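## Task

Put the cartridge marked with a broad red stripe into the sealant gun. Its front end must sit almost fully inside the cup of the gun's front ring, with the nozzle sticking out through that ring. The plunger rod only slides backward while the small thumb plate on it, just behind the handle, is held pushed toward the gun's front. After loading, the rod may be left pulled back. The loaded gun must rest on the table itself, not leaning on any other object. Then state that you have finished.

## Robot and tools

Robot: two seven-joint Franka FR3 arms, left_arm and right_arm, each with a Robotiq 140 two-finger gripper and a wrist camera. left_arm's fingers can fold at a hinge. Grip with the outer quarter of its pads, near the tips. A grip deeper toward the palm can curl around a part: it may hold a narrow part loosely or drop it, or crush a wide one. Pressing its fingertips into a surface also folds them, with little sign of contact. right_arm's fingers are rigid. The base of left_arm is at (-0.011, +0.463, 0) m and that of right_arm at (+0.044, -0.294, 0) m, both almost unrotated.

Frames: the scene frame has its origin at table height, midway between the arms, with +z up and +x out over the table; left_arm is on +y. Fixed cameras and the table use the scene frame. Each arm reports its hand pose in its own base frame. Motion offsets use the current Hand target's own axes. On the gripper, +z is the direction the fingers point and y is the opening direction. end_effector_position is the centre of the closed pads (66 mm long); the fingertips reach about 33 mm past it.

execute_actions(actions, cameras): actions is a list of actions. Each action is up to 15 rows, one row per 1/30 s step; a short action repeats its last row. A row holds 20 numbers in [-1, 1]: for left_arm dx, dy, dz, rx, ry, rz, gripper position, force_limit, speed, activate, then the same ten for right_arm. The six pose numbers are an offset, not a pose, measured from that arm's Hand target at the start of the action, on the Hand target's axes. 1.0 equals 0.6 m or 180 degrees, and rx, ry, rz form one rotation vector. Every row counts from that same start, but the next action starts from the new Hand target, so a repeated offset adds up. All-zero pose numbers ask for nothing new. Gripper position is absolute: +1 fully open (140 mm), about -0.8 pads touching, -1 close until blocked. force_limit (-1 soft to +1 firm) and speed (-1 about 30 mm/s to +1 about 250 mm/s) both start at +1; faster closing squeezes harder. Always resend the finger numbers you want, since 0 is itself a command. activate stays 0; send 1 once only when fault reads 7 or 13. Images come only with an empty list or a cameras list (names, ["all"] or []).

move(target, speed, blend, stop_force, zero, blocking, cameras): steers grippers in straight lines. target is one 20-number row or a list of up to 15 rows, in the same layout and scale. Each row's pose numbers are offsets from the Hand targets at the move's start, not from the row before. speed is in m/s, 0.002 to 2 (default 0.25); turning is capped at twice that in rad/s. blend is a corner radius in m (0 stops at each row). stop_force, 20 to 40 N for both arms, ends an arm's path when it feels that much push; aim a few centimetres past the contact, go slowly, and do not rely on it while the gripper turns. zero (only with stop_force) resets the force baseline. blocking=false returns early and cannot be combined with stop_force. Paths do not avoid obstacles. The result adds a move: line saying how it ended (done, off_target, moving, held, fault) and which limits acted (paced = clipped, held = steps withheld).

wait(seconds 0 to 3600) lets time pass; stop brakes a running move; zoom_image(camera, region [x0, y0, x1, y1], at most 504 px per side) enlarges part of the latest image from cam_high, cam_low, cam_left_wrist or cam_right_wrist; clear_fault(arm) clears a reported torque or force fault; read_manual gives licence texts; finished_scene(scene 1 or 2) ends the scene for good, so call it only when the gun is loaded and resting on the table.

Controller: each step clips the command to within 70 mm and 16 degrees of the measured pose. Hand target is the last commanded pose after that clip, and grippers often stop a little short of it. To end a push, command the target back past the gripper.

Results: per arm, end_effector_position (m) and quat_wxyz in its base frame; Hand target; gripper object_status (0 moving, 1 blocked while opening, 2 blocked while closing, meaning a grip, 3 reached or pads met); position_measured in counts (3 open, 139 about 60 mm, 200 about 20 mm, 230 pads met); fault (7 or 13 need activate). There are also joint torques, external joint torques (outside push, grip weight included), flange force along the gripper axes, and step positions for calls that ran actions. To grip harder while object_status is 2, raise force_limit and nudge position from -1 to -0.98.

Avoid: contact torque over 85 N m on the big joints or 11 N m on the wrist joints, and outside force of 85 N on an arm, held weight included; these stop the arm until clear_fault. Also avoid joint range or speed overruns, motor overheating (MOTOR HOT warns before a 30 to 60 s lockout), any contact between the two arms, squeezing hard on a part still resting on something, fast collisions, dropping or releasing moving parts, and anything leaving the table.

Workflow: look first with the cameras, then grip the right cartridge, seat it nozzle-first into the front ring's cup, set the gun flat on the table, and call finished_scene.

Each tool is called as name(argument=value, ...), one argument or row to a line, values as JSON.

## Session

execute_actions(
  actions=[],
)

zoom_image(
  camera="cam_high",
  region=[250, 200, 600, 450],
)

Scene clock: 0.00 s.
left_arm: end_effector_position=(+0.3909, -0.4603, +0.1839) position_measured=3 object_status=3 fault=0 end_effector_quat_wxyz=(+0.311, -0.121, +0.942, +0.049) | right_arm: end_effector_position=(+0.5037, +0.3098, +0.3340) position_measured=3 object_status=3 fault=0 end_effector_quat_wxyz=(-0.034, +0.976, +0.194, -0.092)
Joint positions: left_arm=[-1.092 0.138 -0.027 -2.113 0.813 2.19 -0.314] | right_arm=[0.465 0.266 0.026 -1.405 0.112 1.513 -1.475]
Joint velocities: within noise
Joint torques (N m): no reading
External joint torques (N m): no reading
Flange force (N): no reading
Hand target: left_arm +0.3909, -0.4603, +0.1839; +0.311, -0.121, +0.942, +0.049 | right_arm +0.5037, +0.3098, +0.3340; -0.034, +0.976, +0.194, -0.092
Tool commands: left_gripper/position=+1.0 left_gripper/force_limit=+1.0 left_gripper/speed=+1.0 left_gripper/activate=+0.0 right_gripper/position=+1.0 right_gripper/force_limit=+1.0 right_gripper/speed=+1.0 right_gripper/activate=+0.0
camera_calibration:
cam_left_wrist: T_world_to_cam=[[-0.26012, 0.96541, 0.01794, 0.55361], [0.52083, 0.12464, 0.84452, -0.30058], [0.81307, 0.22902, -0.53523, 0.0289]] pos_world=[0.27706, -0.50362, 0.25938]
cam_right_wrist: T_world_to_cam=[[0.3826, -0.92047, -0.07967, 0.12267], [-0.78298, -0.3688, 0.50092, 0.34121], [-0.49046, -0.12927, -0.86182, 0.7229]] pos_world=[0.57479, 0.3322, 0.46186]

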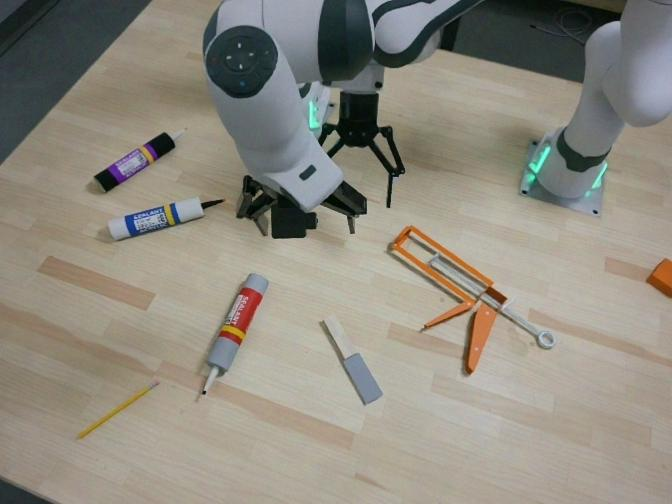

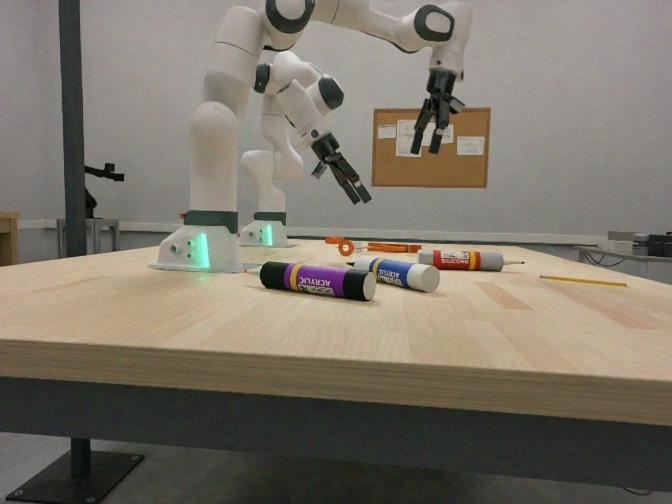

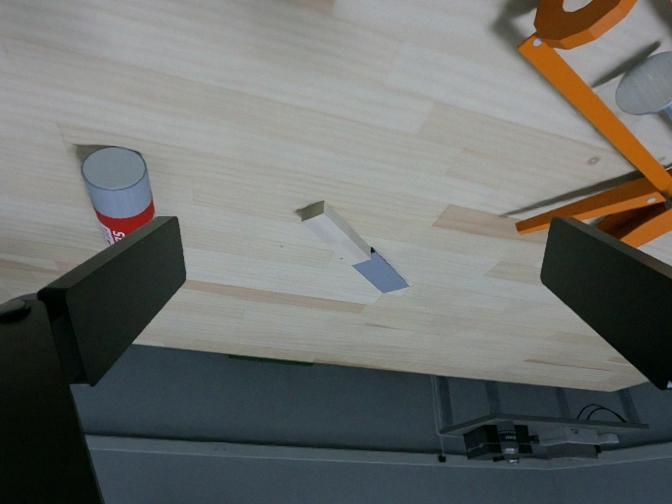

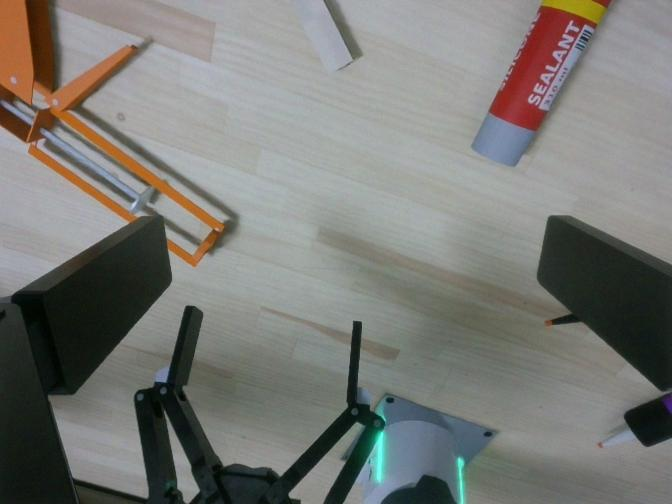

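Scaled by 1.440.

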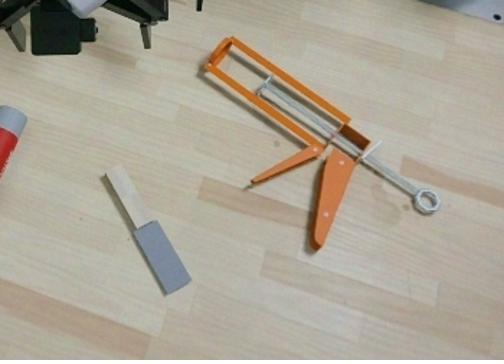

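move(
  target=[-0.2905,0.723,0.2165,-0.1287,0.1768,-0.4033,0,1,1,0,0,0,0,0,0,0,1,1,1,0],
  speed=0.4,
)

move(
  target=[0,0,0,0,0,-0.44,0,1,1,0,0,0,0,0,0,0,1,1,1,0],
  speed=0.8,
)

move(
  target=[0,0,0,0,0,-0.441,0,1,1,0,0.0913,-0.6305,0.3628,0.1687,0.0069,0.7042,-0.4,0,0,0],
  speed=0.4,
  cameras=["cam_high","cam_left_wrist","cam_right_wrist"],
)

Scene clock: 37.33 s.
left_arm: end_effector_position=(+0.4891, +0.0153, +0.1921) position_measured=129 object_status=3 fault=0 end_effector_quat_wxyz=(-0.002, +0.709, -0.706, +0.000) | right_arm: end_effector_position=(+0.5037, +0.3098, +0.3340) position_measured=3 object_status=3 fault=0 end_effector_quat_wxyz=(-0.034, +0.976, +0.194, -0.092)
Joint positions: left_arm=[-0.703 -0.191 0.711 -2.308 0.152 2.16 -0.089] | right_arm=[0.465 0.266 0.026 -1.405 0.112 1.513 -1.475]
Joint velocities: left_arm=[0.002 -0.001 0.001 0 0 0 0.006] | right_arm=[within noise]
Joint torques (N m): left_arm=[0.4 -16.2 -3.75 24.7 0.32 2.44 0.16] | right_arm=[0.62 -40.94 -0.18 25.18 1.11 2.12 0]
External joint torques (N m): left_arm=[0.52 1.29 0.19 1.21 -0.3 -0.14 0.16] | right_arm=[0.72 0.12 -0.65 0.86 -0.05 -0.1 0.01]
Flange force (N): left_arm=[-0.8 -9.5 0.2] | right_arm=[4.6 -1.1 -3.7]
Hand target: left_arm +0.4888, +0.0149, +0.1915; +0.000, +0.707, -0.707, -0.001 | right_arm +0.5037, +0.3098, +0.3340; -0.034, +0.976, +0.194, -0.092
Off the commanded pose: left_arm 0.001 m, 0 deg | right_arm 0.000 m, 0 deg.
move: done

Scene clock: 40.63 s.
left_arm: end_effector_position=(+0.4887, +0.0141, +0.1924) position_measured=129 object_status=3 fault=0 end_effector_quat_wxyz=(+0.001, +0.995, -0.096, +0.000) | right_arm: end_effector_position=(+0.5037, +0.3098, +0.3340) position_measured=3 object_status=3 fault=0 end_effector_quat_wxyz=(-0.034, +0.976, +0.194, -0.092)
Joint positions: left_arm=[-0.404 -0.157 0.423 -2.307 0.074 2.162 -1.405] | right_arm=[0.465 0.266 0.026 -1.405 0.112 1.513 -1.475]
Joint velocities: left_arm=[0 -0.001 0.001 -0.002 0 0 -0.006] | right_arm=[within noise]
Joint torques (N m): left_arm=[1.54 -22.24 -2.82 23.78 1.02 2.93 -0.22] | right_arm=[0.56 -40.9 -0.09 25.19 1.08 2.13 0.02]
External joint torques (N m): left_arm=[1.62 0.9 -0.68 0.11 0.31 0.29 -0.22] | right_arm=[0.43 0.12 -0.76 0.9 -0.11 -0.08 0.04]
Flange force (N): left_arm=[1.6 -0.6 1.3] | right_arm=[4.8 -0.8 -3.9]
Hand target: left_arm +0.4888, +0.0149, +0.1915; -0.001, +0.996, -0.094, +0.000 | right_arm +0.5037, +0.3098, +0.3340; -0.034, +0.976, +0.194, -0.092
Off the commanded pose: left_arm 0.001 m, 0 deg | right_arm 0.000 m, 0 deg.
move: done; limits=paced

Scene clock: 45.67 s.
left_arm: end_effector_position=(+0.4889, +0.0142, +0.1928) position_measured=129 object_status=3 fault=0 end_effector_quat_wxyz=(+0.001, +0.827, +0.562, +0.000) | right_arm: end_effector_position=(+0.3717, +0.6863, +0.1513) position_measured=179 object_status=3 fault=0 end_effector_quat_wxyz=(+0.143, -0.578, +0.797, +0.101)
Joint positions: left_arm=[-0.168 -0.147 0.193 -2.308 0.031 2.164 -2.76] | right_arm=[1.47 0.565 -0.485 -1.64 0.487 2.454 1.078]
Joint velocities: left_arm=[within noise] | right_arm=[0.001 -0.001 0 -0.001 0 0 0.006]
Joint torques (N m): left_arm=[1.18 -24.28 -1.49 23.73 1.1 2.84 -0.16] | right_arm=[1.12 -45.43 -9.76 25.16 0.95 2.79 0.33]
External joint torques (N m): left_arm=[1.18 1.35 -0.5 0.05 0.31 0.27 -0.16] | right_arm=[0.99 1.27 -1.81 1.18 0.35 -0.35 0.34]
Flange force (N): left_arm=[1.6 3.3 2.1] | right_arm=[-8.6 0.2 1.5]
Hand target: left_arm +0.4888, +0.0149, +0.1915; -0.001, +0.826, +0.563, +0.000 | right_arm +0.3705, +0.6865, +0.1500; +0.141, -0.575, +0.800, +0.101
Off the commanded pose: left_arm 0.002 m, 0 deg | right_arm 0.002 m, 1 deg.
move: done; limits=paced
cam_left_wrist: T_world_to_cam=[[0.93054, -0.36619, 0.00241, -0.43936], [-0.34247, -0.8679, 0.35981, 0.11127], [-0.12966, -0.33564, -0.93302, 0.39093]] pos_world=[0.49764, 0.0669, 0.32577]
cam_right_wrist: T_world_to_cam=[[-0.95449, 0.29784, 0.01539, 0.15168], [0.23534, 0.72049, 0.65231, -0.68074], [0.1832, 0.62625, -0.75779, -0.23523]] pos_world=[0.34807, 0.5926, 0.26347]

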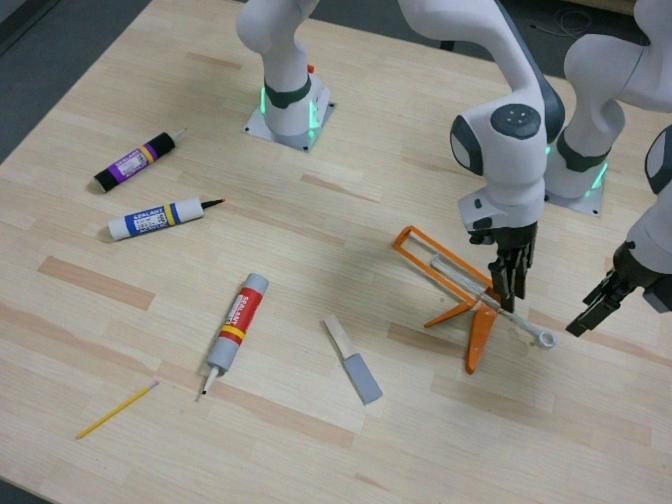

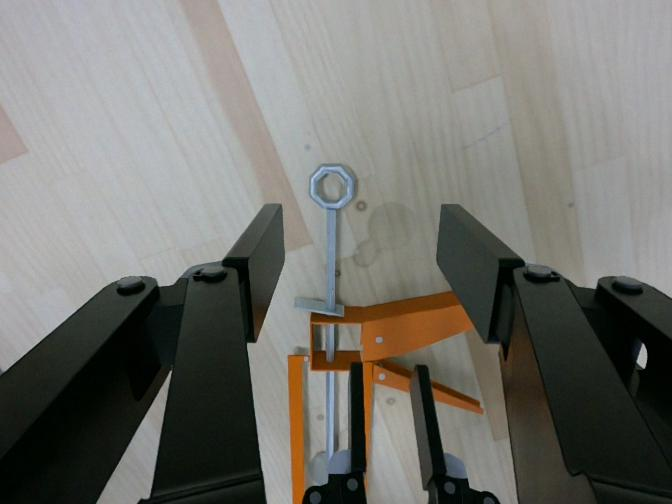

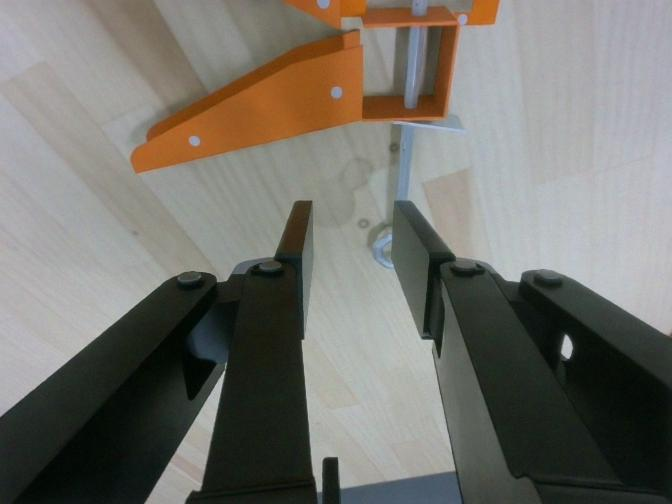

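move(
  target=[
    [-0.016,-0.0243,0.15,0,0,0.009,0,0,-0.5,0,-0.0358,0.053,0.1195,0,0,0,-0.643,0,0,0],
    [-0.016,-0.0243,0.2442,0,0,0.009,0,0,-0.5,0,-0.0358,0.053,0.1195,0,0,0,-0.643,0,0,0],
  ],
  speed=0.15,
  cameras=["cam_left_wrist","cam_right_wrist"],
)

Scene clock: 72.17 s.
left_arm: end_effector_position=(+0.4708, +0.0117, +0.0456) position_measured=129 object_status=3 fault=0 end_effector_quat_wxyz=(-0.001, +0.833, +0.553, +0.000) | right_arm: end_effector_position=(+0.3540, +0.7394, +0.0908) position_measured=210 object_status=3 fault=0 end_effector_quat_wxyz=(+0.142, -0.578, +0.797, +0.101)
Joint positions: left_arm=[-0.169 0.076 0.19 -2.493 -0.022 2.566 -2.704] | right_arm=[1.462 0.771 -0.444 -1.46 0.539 2.475 1.124]
Joint velocities: left_arm=[0.001 0 0.003 0.001 0 0.003 0.006] | right_arm=[within noise]
Joint torques (N m): left_arm=[1.19 -27.29 -0.01 20.12 0.23 2.79 0.21] | right_arm=[0.58 -50.94 -10.87 24.53 0.86 3.03 0.32]
External joint torques (N m): left_arm=[1.15 1.44 -0.53 1.04 -0.28 0.25 0.21] | right_arm=[0.59 1.09 -1.6 1.12 0.27 -0.13 0.33]
Flange force (N): left_arm=[4.2 6.1 4.5] | right_arm=[-9.0 0.3 3.0]
Hand target: left_arm +0.4716, +0.0114, +0.0450; -0.001, +0.834, +0.552, +0.000 | right_arm +0.3547, +0.7390, +0.0899; +0.141, -0.575, +0.800, +0.101
Off the commanded pose: left_arm 0.001 m, 0 deg | right_arm 0.001 m, 1 deg.
move: done
cam_left_wrist: T_world_to_cam=[[0.92208, -0.38699, -0.00158, -0.41875], [-0.36103, -0.86166, 0.35666, 0.16479], [-0.13938, -0.3283, -0.93423, 0.25499]] pos_world=[0.48115, 0.06365, 0.17878]
cam_right_wrist: T_world_to_cam=[[-0.95461, 0.29741, 0.0166, 0.12013], [0.23606, 0.72133, 0.65112, -0.67617], [0.18168, 0.62548, -0.7588, -0.30983]] pos_world=[0.33058, 0.6458, 0.20317]

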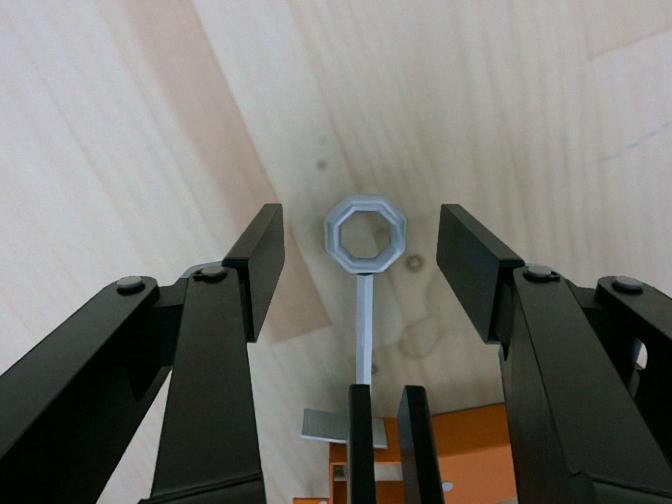

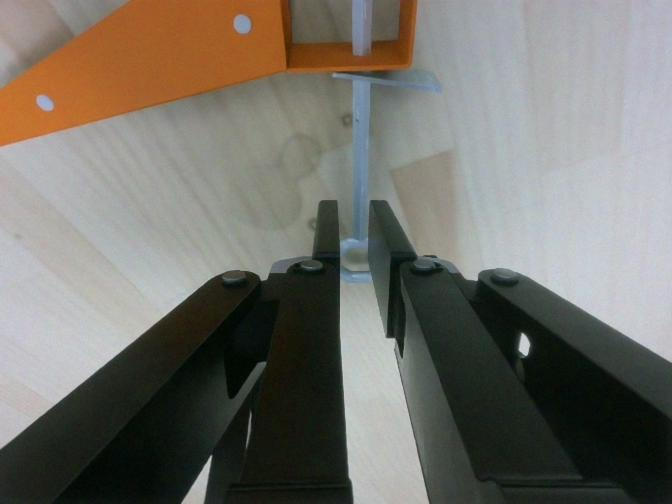

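move(
  target=[0,0,0,0,0,0,-1,0,-1,0,0.0228,0,0.0627,0,0,0,-0.643,0,0,0],
  speed=0.08,
)

move(
  target=[0,0,0,0,0,0,-1,0,-1,0,0.0532,0.002,-0.0193,0,0,0,-0.643,0,0,0],
  speed=0.04,
  cameras=["cam_left_wrist","cam_right_wrist"],
)

Scene clock: 79.00 s.
left_arm: end_effector_position=(+0.4720, +0.0117, +0.0461) position_measured=232 object_status=0 fault=0 end_effector_quat_wxyz=(-0.001, +0.834, +0.552, +0.001) | right_arm: end_effector_position=(+0.3537, +0.7384, +0.0491) position_measured=210 object_status=3 fault=0 end_effector_quat_wxyz=(+0.139, -0.572, +0.802, +0.101)
Joint positions: left_arm=[-0.169 0.076 0.19 -2.492 -0.022 2.568 -2.702] | right_arm=[1.44 0.831 -0.409 -1.459 0.565 2.533 1.116]
Joint torques (N m): left_arm=[1.03 -26.88 0.17 19.43 0.25 2.7 0.21] | right_arm=[0 -52.11 -10.01 24.03 0.46 3.24 -0.25]
External joint torques (N m): left_arm=[0.98 1.93 -0.36 0.34 -0.26 0.16 0.21] | right_arm=[0.13 0.89 -0.81 1.12 -0.07 0.09 -0.24]
Flange force (N): left_arm=[3.7 5.1 5.6] | right_arm=[-7.6 -1.0 3.9]
Hand target: left_arm +0.4716, +0.0114, +0.0450; -0.001, +0.834, +0.552, +0.000 | right_arm +0.3547, +0.7390, +0.0499; +0.141, -0.575, +0.800, +0.101
Off the commanded pose: left_arm 0.001 m, 0 deg | right_arm 0.001 m, 0 deg.
move: done

Scene clock: 80.40 s.
left_arm: end_effector_position=(+0.4720, +0.0114, +0.0461) position_measured=232 object_status=3 fault=0 end_effector_quat_wxyz=(-0.001, +0.834, +0.552, +0.001) | right_arm: end_effector_position=(+0.3436, +0.7077, +0.0506) position_measured=210 object_status=3 fault=0 end_effector_quat_wxyz=(+0.141, -0.571, +0.802, +0.102)
Joint positions: left_arm=[-0.169 0.076 0.19 -2.492 -0.022 2.568 -2.702] | right_arm=[1.456 0.727 -0.394 -1.635 0.565 2.615 1.083]
Joint velocities: left_arm=[within noise] | right_arm=[0 -0.002 0.001 -0.001 -0.001 0.003 -0.006]
Joint torques (N m): left_arm=[1.28 -26.92 0.35 19.42 0.33 2.71 0.22] | right_arm=[0.7 -49.4 -8.44 22.26 0.23 2.9 -0.28]
External joint torques (N m): left_arm=[1.34 1.83 -0.07 0.33 -0.19 0.16 0.22] | right_arm=[0.76 0.76 -0.03 -0.3 -0.2 -0.25 -0.27]
Flange force (N): left_arm=[4.3 4.5 5.2] | right_arm=[-0.3 0.9 0.4]
Hand target: left_arm +0.4716, +0.0114, +0.0450; -0.001, +0.834, +0.552, +0.000 | right_arm +0.3427, +0.7072, +0.0499; +0.141, -0.575, +0.800, +0.101
Off the commanded pose: left_arm 0.001 m, 0 deg | right_arm 0.001 m, 1 deg.
move: done
cam_left_wrist: T_world_to_cam=[[0.92126, -0.38895, 0.00099, -0.41963], [-0.3638, -0.86077, 0.35598, 0.16609], [-0.13761, -0.32832, -0.93449, 0.25467]] pos_world=[0.48206, 0.06335, 0.17928]
cam_right_wrist: T_world_to_cam=[[-0.94897, 0.31454, 0.0227, 0.10597], [0.25275, 0.71556, 0.65123, -0.62634], [0.18859, 0.62374, -0.75854, -0.31983]] pos_world=[0.31918, 0.61433, 0.16288]

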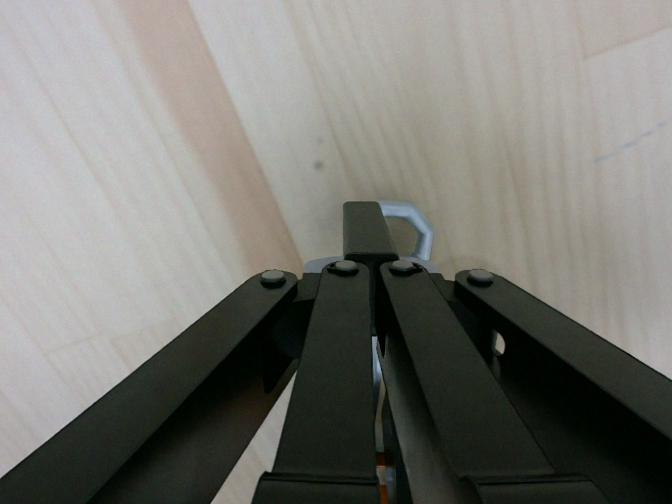

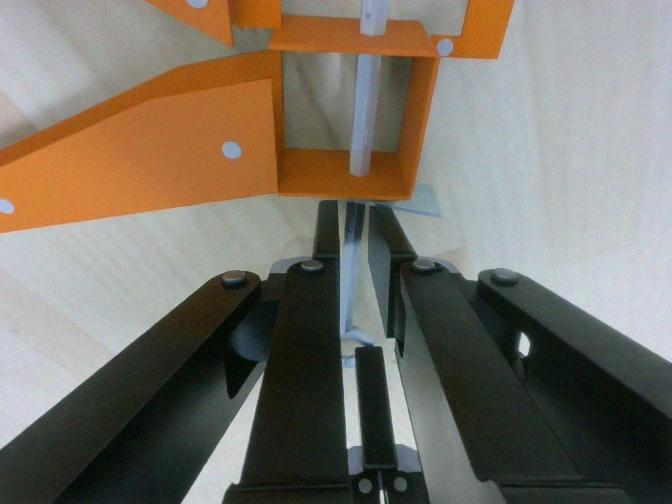

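move(
  target=[
    [0,0,-0.02,0,0,0,0,0,0,0,0,0,0,0,0,0,-0.643,0,0,0],
    [0,0.012,0.0175,0,0,0,0,0,0,0,0,0,0,0,0,0,-0.643,0,0,0],
  ],
  speed=0.08,
  cameras=["cam_left_wrist"],
)

move(
  target=[0,0,0,0,0,0,-1,0.2,-1,0,0,0,0,0,0,0,-0.643,0,0,0],
  speed=0.08,
)

wait(
  seconds=1,
  cameras=["cam_left_wrist","cam_low"],
)

Scene clock: 87.30 s.
left_arm: end_effector_position=(+0.4774, +0.0090, +0.0349) position_measured=129 object_status=3 fault=0 end_effector_quat_wxyz=(-0.002, +0.833, +0.553, +0.000) | right_arm: end_effector_position=(+0.3436, +0.7077, +0.0506) position_measured=210 object_status=3 fault=0 end_effector_quat_wxyz=(+0.141, -0.571, +0.802, +0.102)
Joint positions: left_arm=[-0.169 0.118 0.183 -2.474 -0.036 2.587 -2.699] | right_arm=[1.456 0.727 -0.394 -1.635 0.565 2.615 1.082]
Joint velocities: left_arm=[-0.001 0.001 -0.001 0 -0.001 0.004 0.002] | right_arm=[within noise]
Joint torques (N m): left_arm=[1.2 -28.5 0.12 19.82 0.22 2.84 0.3] | right_arm=[0.62 -49.39 -8.8 22.12 0.24 3 -0.25]
External joint torques (N m): left_arm=[1.22 1.36 -0.6 1.09 -0.27 0.3 0.3] | right_arm=[0.5 0.6 -0.57 -0.34 -0.19 -0.13 -0.24]
Flange force (N): left_arm=[4.5 5.9 4.7] | right_arm=[0.2 0.7 -0.2]
Hand target: left_arm +0.4783, +0.0086, +0.0345; -0.001, +0.834, +0.552, +0.000 | right_arm +0.3427, +0.7072, +0.0499; +0.141, -0.575, +0.800, +0.101
Off the commanded pose: left_arm 0.001 m, 0 deg | right_arm 0.001 m, 0 deg.
move: done
cam_left_wrist: T_world_to_cam=[[0.92166, -0.388, -0.00194, -0.42557], [-0.36183, -0.86128, 0.35674, 0.16902], [-0.14009, -0.3281, -0.9342, 0.24535]] pos_world=[0.48775, 0.06095, 0.16808]

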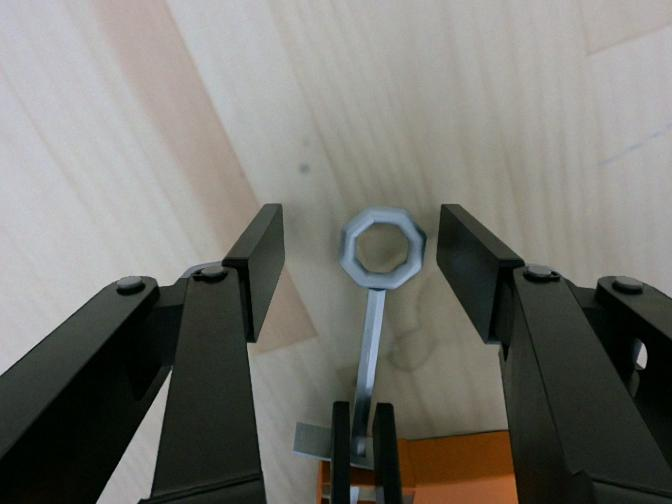

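Scene clock: 88.83 s.
left_arm: end_effector_position=(+0.4792, +0.0089, +0.0357) position_measured=178 object_status=0 fault=0 end_effector_quat_wxyz=(+0.000, +0.834, +0.551, +0.002) | right_arm: end_effector_position=(+0.3424, +0.7078, +0.0499) position_measured=210 object_status=3 fault=0 end_effector_quat_wxyz=(+0.141, -0.572, +0.802, +0.102)
Joint positions: left_arm=[-0.169 0.118 0.183 -2.472 -0.036 2.59 -2.695] | right_arm=[1.456 0.727 -0.392 -1.636 0.565 2.615 1.082]
Joint torques (N m): left_arm=[1.05 -28.11 0.42 19.04 0.24 2.61 0.02] | right_arm=[0.44 -49.49 -9.4 22.54 0.12 3.02 -0.25]
External joint torques (N m): left_arm=[1.01 1.8 -0.36 0.23 -0.26 0.06 0.02] | right_arm=[0.54 0.49 -1.04 0.16 -0.31 -0.1 -0.24]
Flange force (N): left_arm=[3.1 4.5 5.0] | right_arm=[-2.0 0.7 -0.1]
Hand target: left_arm +0.4783, +0.0086, +0.0345; -0.001, +0.834, +0.552, +0.000 | right_arm +0.3427, +0.7072, +0.0499; +0.141, -0.575, +0.800, +0.101
Off the commanded pose: left_arm 0.002 m, 0 deg | right_arm 0.001 m, 0 deg.
move: done

Scene clock: 89.83 s.
left_arm: end_effector_position=(+0.4792, +0.0089, +0.0357) position_measured=178 object_status=2 fault=0 end_effector_quat_wxyz=(+0.000, +0.834, +0.551, +0.002) | right_arm: end_effector_position=(+0.3424, +0.7078, +0.0499) position_measured=210 object_status=3 fault=0 end_effector_quat_wxyz=(+0.141, -0.572, +0.802, +0.102)
Joint positions: left_arm=[-0.169 0.118 0.183 -2.472 -0.036 2.59 -2.695] | right_arm=[1.456 0.727 -0.392 -1.636 0.565 2.615 1.082]
Joint torques (N m): left_arm=[1.07 -28.04 0.37 18.95 0.23 2.57 0.11] | right_arm=[0.43 -49.46 -9.41 22.56 0.13 3.01 -0.24]
External joint torques (N m): left_arm=[1.12 1.77 -0.32 0.19 -0.27 0.01 0.11] | right_arm=[0.36 0.71 -1.15 0.04 -0.29 -0.12 -0.23]
Flange force (N): left_arm=[3.5 4.2 5.0] | right_arm=[-2.1 0.4 0.3]
Hand target: left_arm +0.4783, +0.0086, +0.0345; -0.001, +0.834, +0.552, +0.000 | right_arm +0.3427, +0.7072, +0.0499; +0.141, -0.575, +0.800, +0.101
Tool commands: left_gripper/position=-1.0 left_gripper/force_limit=+0.2 left_gripper/speed=-1.0 left_gripper/activate=+0.0 right_gripper/position=-0.643 right_gripper/force_limit=+0.0 right_gripper/speed=+0.0 right_gripper/activate=+0.0
Off the commanded pose: left_arm 0.002 m, 0 deg | right_arm 0.001 m, 0 deg.
wait: 1.00 s; at rest by 0.17 s
cam_left_wrist: T_world_to_cam=[[0.9202, -0.39145, 0.00211, -0.4267], [-0.36661, -0.85989, 0.35522, 0.17156], [-0.13724, -0.32764, -0.93478, 0.24499]] pos_world=[0.48916, 0.06076, 0.16897]
Images, in order (width x height): cam_low 672x504, cam_left_wrist 672x504.

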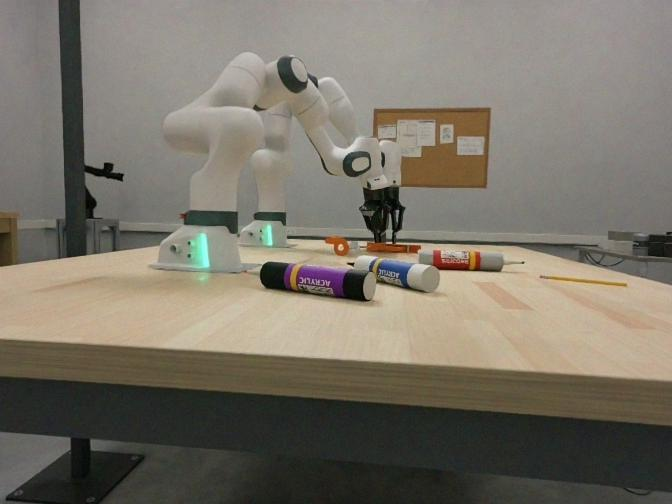

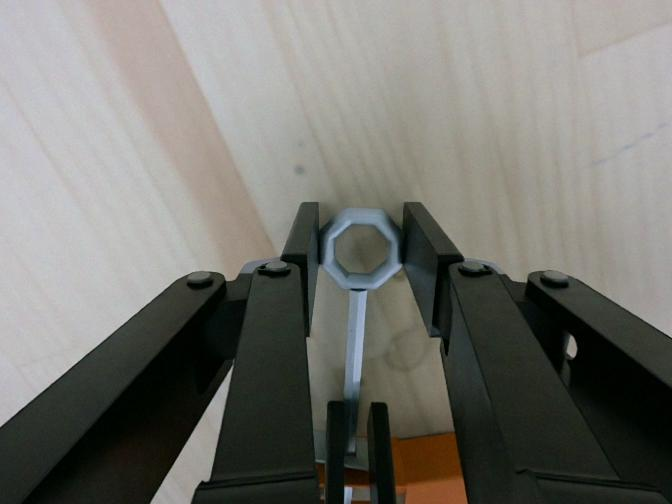

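move(
  target=[
    [0,0,-0.003,0,0,0,-1,0.2,-1,0,0.012,0,-0.0045,0,0,0,-0.643,0,0,0],
    [0.08,0,-0.003,0,0,0,-1,0.2,-1,0,0.012,0,-0.0045,0,0,0,-0.643,0,0,0],
  ],
  speed=0.05,
  cameras=["cam_high","cam_left_wrist","cam_right_wrist"],
)

Scene clock: 95.57 s.
left_arm: end_effector_position=(+0.4884, +0.0299, +0.0348) position_measured=178 object_status=2 fault=0 end_effector_quat_wxyz=(-0.002, +0.840, +0.542, -0.012) | right_arm: end_effector_position=(+0.3445, +0.7167, +0.0681) position_measured=210 object_status=3 fault=0 end_effector_quat_wxyz=(+0.164, -0.570, +0.797, +0.112)
Joint positions: left_arm=[-0.117 0.158 0.178 -2.409 -0.064 2.541 -2.604] | right_arm=[1.456 0.697 -0.381 -1.659 0.563 2.667 1.077]
Joint velocities: left_arm=[0.001 0 -0.001 0.001 -0.002 -0.001 0.004] | right_arm=[within noise]
Joint torques (N m): left_arm=[13.23 -28.14 13.65 24.04 3.25 5.87 0.46] | right_arm=[-1.63 -46.56 -10.02 14.02 -1.06 -1.87 -0.16]
External joint torques (N m): left_arm=[13.2 3.28 12.64 5.03 2.73 3.38 0.46] | right_arm=[-1.58 2.7 -2.19 -8.45 -1.44 -5.04 -0.14]
Flange force (N): left_arm=[33.2 5.3 10.9] | right_arm=[16.4 0.9 -14.7]
Hand target: left_arm +0.4970, +0.0528, +0.0363; -0.001, +0.834, +0.552, +0.000 | right_arm +0.3403, +0.6999, +0.0500; +0.141, -0.575, +0.800, +0.101
Off the commanded pose: left_arm 0.024 m, 2 deg | right_arm 0.025 m, 3 deg.
move: off_target (left_arm, right_arm)
cam_left_wrist: T_world_to_cam=[[0.91114, -0.41177, -0.01605, -0.42137], [-0.37624, -0.84714, 0.37522, 0.19697], [-0.16811, -0.33584, -0.9268, 0.26726]] pos_world=[0.50296, 0.0831, 0.16702]
cam_right_wrist: T_world_to_cam=[[-0.95045, 0.31064, 0.01232, 0.10753], [0.23351, 0.68715, 0.68796, -0.61994], [0.20525, 0.65675, -0.72564, -0.34399]] pos_world=[0.31756, 0.61851, 0.17556]

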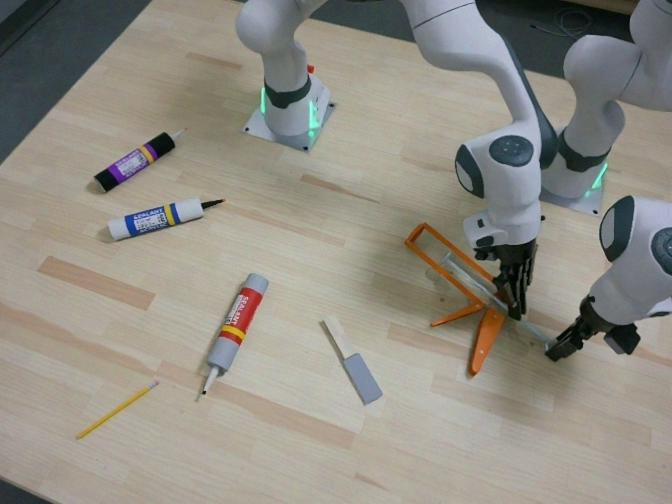

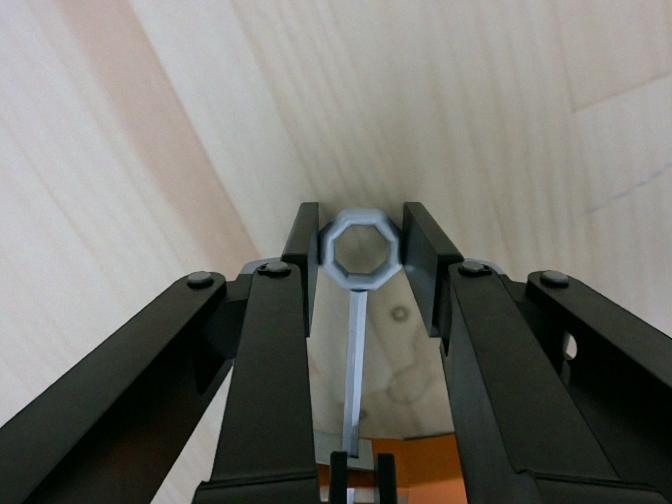

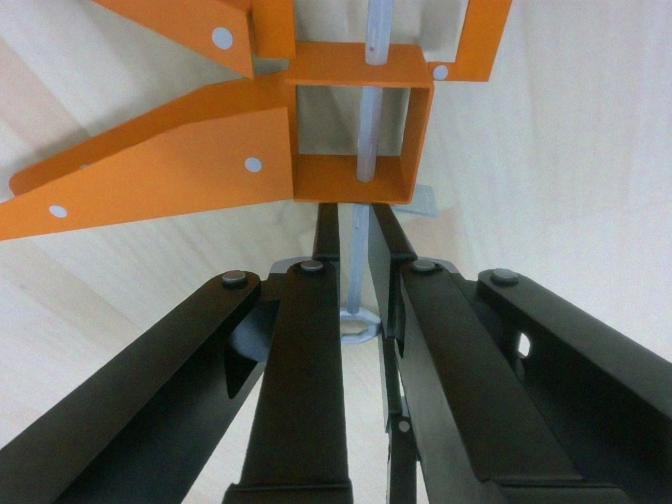

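move(
  target=[
    [-0.041,0,0,0,0,0,-1,0.2,-1,0,-0.0608,0.001,0.0045,0,0,0,-0.643,0,0,0],
    [-0.041,0,0,0,0,0,-1,0.2,-1,0,-0.0865,0.001,-0.066,0,0,0,-0.643,0,0,0],
    [-0.041,0,0,0,0,0,-1,0.2,-1,0,-0.0865,0.051,-0.066,0,0,0,-1,-1,0,0],
  ],
  speed=0.08,
  cameras=["cam_high","cam_left_wrist","cam_right_wrist"],
)

Scene clock: 105.80 s.
left_arm: end_effector_position=(+0.4869, +0.0309, +0.0357) position_measured=178 object_status=2 fault=0 end_effector_quat_wxyz=(-0.001, +0.835, +0.550, -0.001) | right_arm: end_effector_position=(+0.3229, +0.7428, +0.1050) position_measured=233 object_status=3 fault=0 end_effector_quat_wxyz=(+0.141, -0.578, +0.797, +0.100)
Joint positions: left_arm=[-0.134 0.142 0.193 -2.437 -0.05 2.572 -2.636] | right_arm=[1.531 0.724 -0.47 -1.511 0.52 2.476 1.172]
Joint torques (N m): left_arm=[-0.13 -29.72 0.58 18.66 0.44 2.93 -0.3] | right_arm=[0.99 -49.85 -11.12 23.53 0.89 3.25 0.29]
External joint torques (N m): left_arm=[-0.2 1.15 -0.42 -0.36 -0.06 0.37 -0.3] | right_arm=[1.07 0.53 -1.7 0.26 0.28 0.1 0.3]
Flange force (N): left_arm=[-0.6 1.5 3.7] | right_arm=[-1.5 2.3 -0.4]
Hand target: left_arm +0.4874, +0.0302, +0.0363; -0.001, +0.834, +0.552, +0.000 | right_arm +0.3225, +0.7430, +0.1049; +0.141, -0.575, +0.800, +0.101
Off the commanded pose: left_arm 0.001 m, 0 deg | right_arm 0.001 m, 1 deg.
move: done
cam_left_wrist: T_world_to_cam=[[0.919, -0.39425, -0.00218, -0.42436], [-0.36719, -0.85792, 0.35937, 0.19329], [-0.14355, -0.32946, -0.93319, 0.2563]] pos_world=[0.49776, 0.08297, 0.16878]
cam_right_wrist: T_world_to_cam=[[-0.9544, 0.29807, 0.01675, 0.08867], [0.23705, 0.72251, 0.64945, -0.6816], [0.18149, 0.62381, -0.76022, -0.29413]] pos_world=[0.29958, 0.64951, 0.21758]

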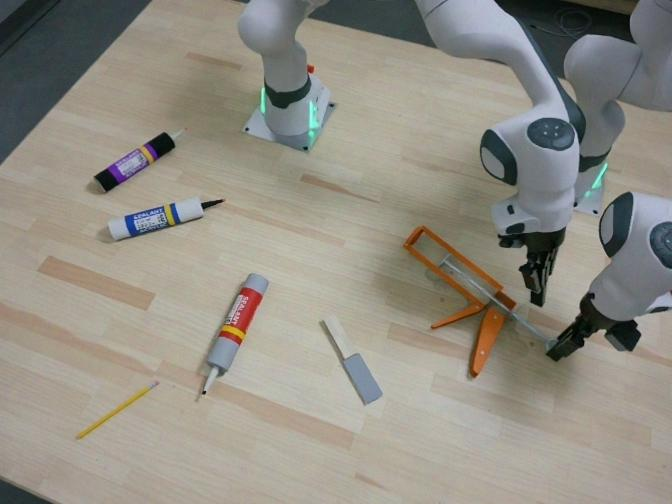

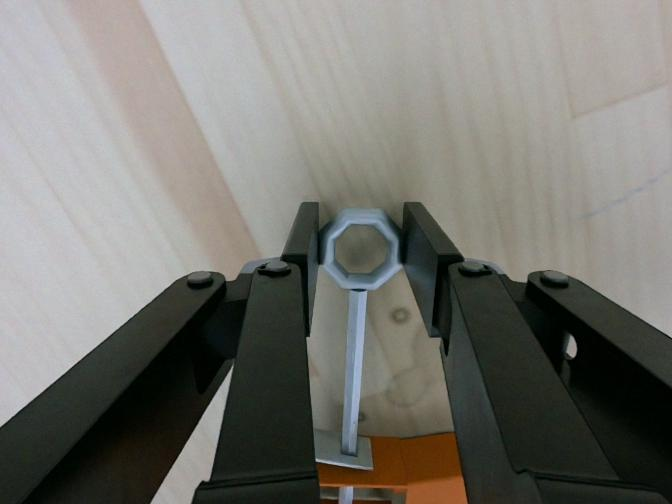

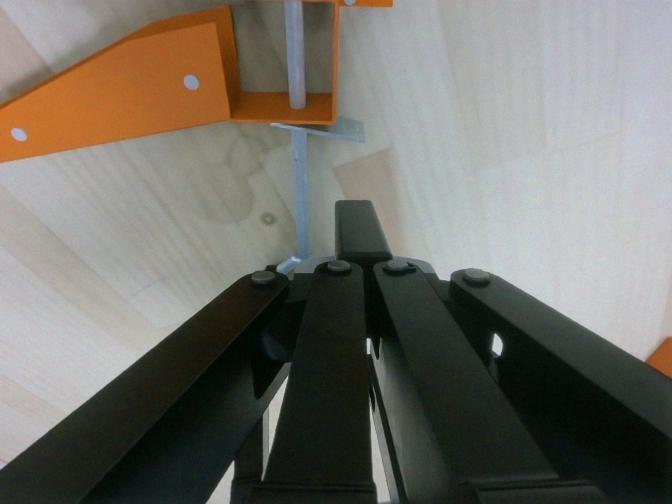

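move(
  target=[
    [0,0,0,0,0,0,-1,0.2,-1,0,-0.0275,0.0072,0.01,0,0,0,-1,-1,0,0],
    [0,0,0,0,0,0,-1,0.2,-1,0,0.0038,0.0072,0.0962,0,0,0,-1,-1,0,0],
    [0,0,0,0,0,0,-1,0.2,-1,0,0.0415,0.0087,0.0825,0,0,0,-1,-1,0,0],
  ],
  speed=0.06,
  cameras=["cam_left_wrist","cam_right_wrist"],
)

Scene clock: 116.13 s.
left_arm: end_effector_position=(+0.4863, +0.0287, +0.0354) position_measured=178 object_status=2 fault=0 end_effector_quat_wxyz=(-0.001, +0.836, +0.549, -0.002) | right_arm: end_effector_position=(+0.3172, +0.7405, +0.0530) position_measured=233 object_status=3 fault=0 end_effector_quat_wxyz=(+0.144, -0.570, +0.802, +0.103)
Joint positions: left_arm=[-0.138 0.141 0.192 -2.438 -0.05 2.572 -2.64] | right_arm=[1.512 0.781 -0.419 -1.548 0.557 2.584 1.16]
Joint velocities: left_arm=[within noise] | right_arm=[0 0 0.001 -0.001 0 0.002 -0.006]
Joint torques (N m): left_arm=[1.49 -29.6 1.71 19.24 0.61 3.01 -0.14] | right_arm=[0.8 -49.86 -9.33 21.43 0.25 2.67 -0.25]
External joint torques (N m): left_arm=[1.52 1.17 0.81 0.29 0.11 0.46 -0.14] | right_arm=[0.91 1.58 -0.1 -1.18 -0.26 -0.5 -0.24]
Flange force (N): left_arm=[3.5 1.9 3.7] | right_arm=[1.7 1.4 0.3]
Hand target: left_arm +0.4874, +0.0302, +0.0363; -0.001, +0.834, +0.552, +0.000 | right_arm +0.3155, +0.7386, +0.0499; +0.141, -0.575, +0.800, +0.101
Off the commanded pose: left_arm 0.002 m, 0 deg | right_arm 0.004 m, 1 deg.
move: off_target (right_arm)
cam_left_wrist: T_world_to_cam=[[0.91855, -0.39529, -0.00332, -0.42432], [-0.36768, -0.85743, 0.36003, 0.19159], [-0.14516, -0.32948, -0.93293, 0.25594]] pos_world=[0.49736, 0.08087, 0.16839]
cam_right_wrist: T_world_to_cam=[[-0.94893, 0.31474, 0.02188, 0.07038], [0.25141, 0.71245, 0.65513, -0.64223], [0.19061, 0.62718, -0.7552, -0.33691]] pos_world=[0.29247, 0.64671, 0.16477]

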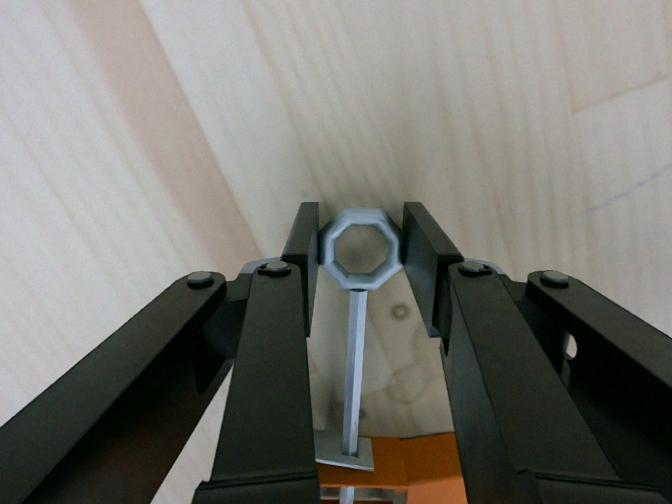

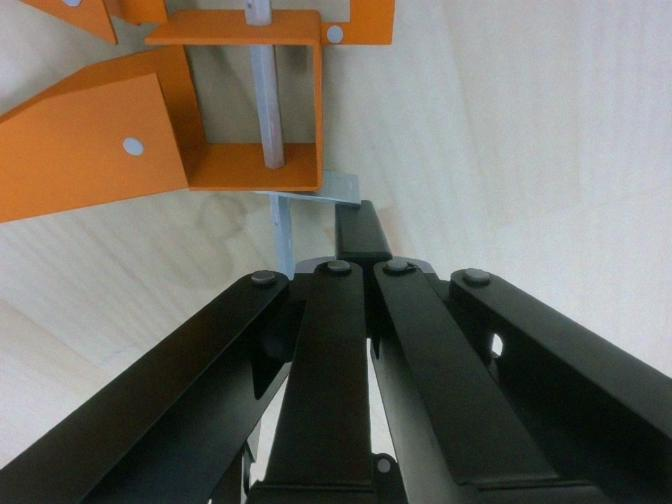

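move(
  target=[
    [0,0,0,0,0,0,-1,0.2,-1,0,0.02,0.0,-0.007,0,0,0,-1,-1,0,0],
  ],
  speed=0.04,
)

move(
  target=[
    [0.05,0,-0.002,0,0,0,-1,0.2,-1,0,0,0,0,0,0,0,-1,-1,0,0],
  ],
  speed=0.05,
  cameras=["cam_left_wrist","cam_right_wrist","cam_high"],
)

Scene clock: 119.63 s.
left_arm: end_effector_position=(+0.4858, +0.0267, +0.0352) position_measured=178 object_status=2 fault=0 end_effector_quat_wxyz=(-0.001, +0.836, +0.549, -0.003) | right_arm: end_effector_position=(+0.3144, +0.7322, +0.0569) position_measured=233 object_status=3 fault=0 end_effector_quat_wxyz=(+0.149, -0.570, +0.801, +0.106)
Joint positions: left_arm=[-0.14 0.141 0.191 -2.439 -0.05 2.571 -2.644] | right_arm=[1.518 0.741 -0.412 -1.61 0.557 2.621 1.148]
Joint velocities: left_arm=[within noise] | right_arm=[0 0.001 0.001 0 0 0.004 -0.005]
Joint torques (N m): left_arm=[2.91 -29.37 3.06 19.67 1.15 3.28 0.05] | right_arm=[0.49 -48.16 -9.43 19.21 -0.19 1.53 -0.34]
External joint torques (N m): left_arm=[2.93 1.39 2.16 0.73 0.64 0.74 0.05] | right_arm=[0.46 2.13 -0.69 -3.3 -0.64 -1.64 -0.33]
Flange force (N): left_arm=[6.9 1.8 4.3] | right_arm=[6.5 1.3 -3.5]
Hand target: left_arm +0.4874, +0.0302, +0.0363; -0.001, +0.834, +0.552, +0.000 | right_arm +0.3114, +0.7265, +0.0497; +0.141, -0.575, +0.800, +0.101
Off the commanded pose: left_arm 0.004 m, 0 deg | right_arm 0.010 m, 1 deg.
move: off_target (right_arm)

Scene clock: 120.83 s.
left_arm: end_effector_position=(+0.4952, +0.0524, +0.0355) position_measured=178 object_status=2 fault=0 end_effector_quat_wxyz=(-0.002, +0.833, +0.553, -0.004) | right_arm: end_effector_position=(+0.3142, +0.7326, +0.0576) position_measured=233 object_status=3 fault=0 end_effector_quat_wxyz=(+0.149, -0.570, +0.801, +0.106)
Joint positions: left_arm=[-0.095 0.17 0.195 -2.395 -0.059 2.551 -2.596] | right_arm=[1.518 0.74 -0.411 -1.611 0.557 2.622 1.147]
Joint velocities: left_arm=[0 0 -0.001 -0.001 -0.002 -0.001 0.004] | right_arm=[within noise]
Joint torques (N m): left_arm=[4.26 -31.49 3.74 22.51 1.19 3.48 0.53] | right_arm=[0.32 -47.69 -9.19 19.31 -0.31 1.49 -0.21]
External joint torques (N m): left_arm=[4.27 0.49 2.59 3.29 0.66 0.93 0.53] | right_arm=[0.26 2.44 -0.51 -3.15 -0.76 -1.68 -0.2]
Flange force (N): left_arm=[12.9 6.2 2.4] | right_arm=[4.7 1.1 -2.2]
Hand target: left_arm +0.4992, +0.0578, +0.0375; -0.001, +0.834, +0.552, +0.000 | right_arm +0.3114, +0.7265, +0.0497; +0.141, -0.575, +0.800, +0.101
Off the commanded pose: left_arm 0.007 m, 1 deg | right_arm 0.010 m, 1 deg.
move: off_target (left_arm)
cam_left_wrist: T_world_to_cam=[[0.92208, -0.38692, -0.00792, -0.42522], [-0.35797, -0.86051, 0.36246, 0.21043], [-0.14706, -0.33138, -0.93197, 0.26615]] pos_world=[0.50655, 0.10475, 0.1684]
cam_right_wrist: T_world_to_cam=[[-0.94929, 0.31376, 0.02038, 0.07089], [0.24721, 0.70474, 0.665, -0.63235], [0.19428, 0.63632, -0.74656, -0.33624]] pos_world=[0.28895, 0.63735, 0.16804]
Images, in order (width x height): cam_high 672x504, cam_left_wrist 672x504, cam_right_wrist 672x504.

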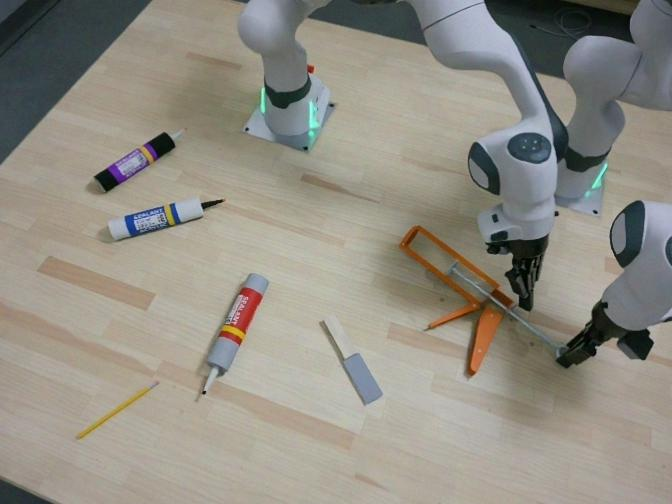

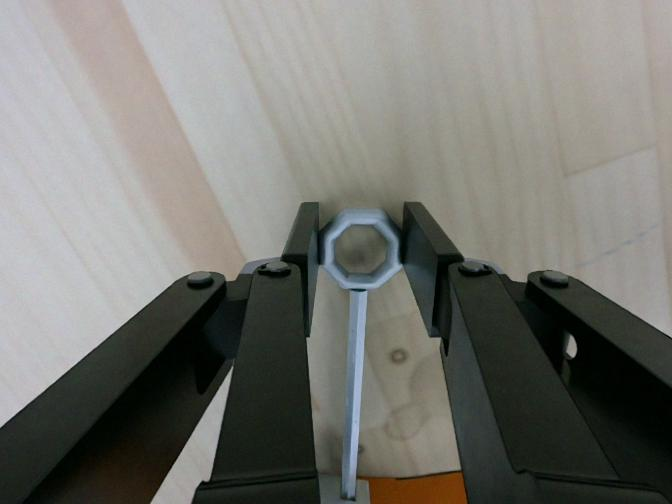

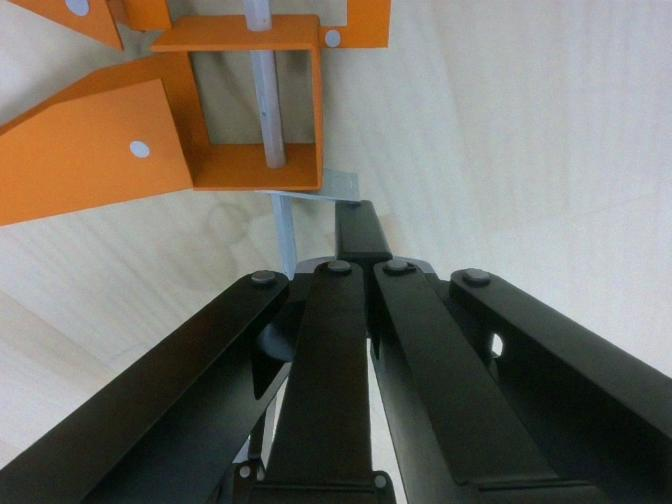

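move(
  target=[
    [0.175,0,-0.002,0,0,0,-1,0.2,-1,0,0,0,0,0,0,0,-1,-1,0,0],
  ],
  speed=0.06,
  cameras=["cam_high"],
)

zoom_image(
  camera="cam_high",
  region=[380, 200, 620, 400],
)

Scene clock: 125.63 s.
left_arm: end_effector_position=(+0.5355, +0.1455, +0.0352) position_measured=178 object_status=2 fault=0 end_effector_quat_wxyz=(-0.002, +0.832, +0.554, -0.008) | right_arm: end_effector_position=(+0.3150, +0.7345, +0.0613) position_measured=233 object_status=3 fault=0 end_effector_quat_wxyz=(+0.152, -0.570, +0.800, +0.108)
Joint positions: left_arm=[0.081 0.309 0.184 -2.183 -0.092 2.469 -2.415] | right_arm=[1.517 0.736 -0.411 -1.61 0.556 2.626 1.147]
Joint velocities: left_arm=[0 0 0 0.001 -0.001 0 0.004] | right_arm=[within noise]
Joint torques (N m): left_arm=[4.99 -37.33 5.89 24.14 1.56 4.17 0.76] | right_arm=[0.04 -45.67 -8.81 18.55 -0.32 1 -0.25]
External joint torques (N m): left_arm=[4.88 -0.12 3.7 4.07 0.99 1.64 0.76] | right_arm=[-0.06 4.56 -0.18 -4.04 -0.77 -2.18 -0.23]
Flange force (N): left_arm=[15.5 4.6 2.0] | right_arm=[3.1 0.3 1.6]
Hand target: left_arm +0.5402, +0.1544, +0.0388; -0.001, +0.834, +0.552, +0.000 | right_arm +0.3114, +0.7265, +0.0497; +0.141, -0.575, +0.800, +0.101
Off the commanded pose: left_arm 0.011 m, 1 deg | right_arm 0.015 m, 2 deg.
move: off_target (left_arm)

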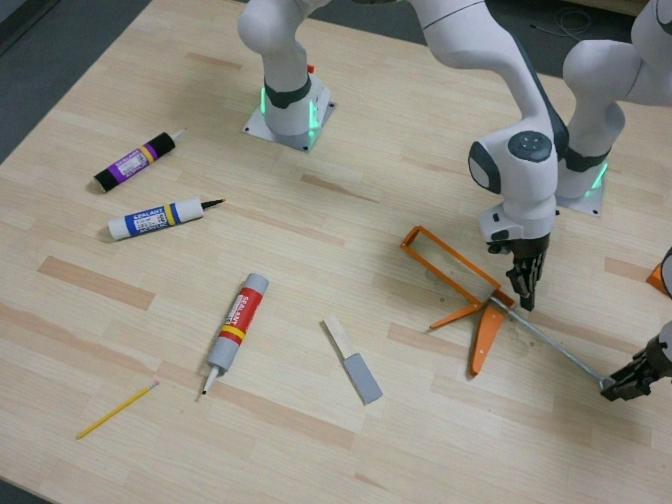

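Scaled by 2.100.

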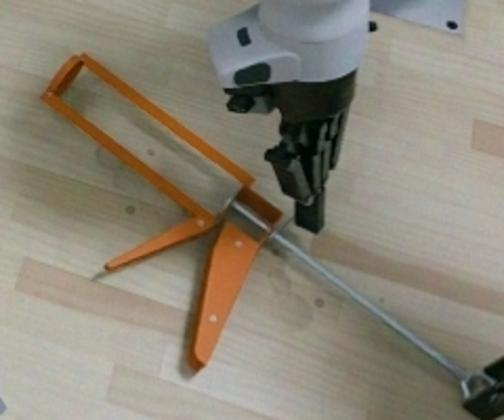

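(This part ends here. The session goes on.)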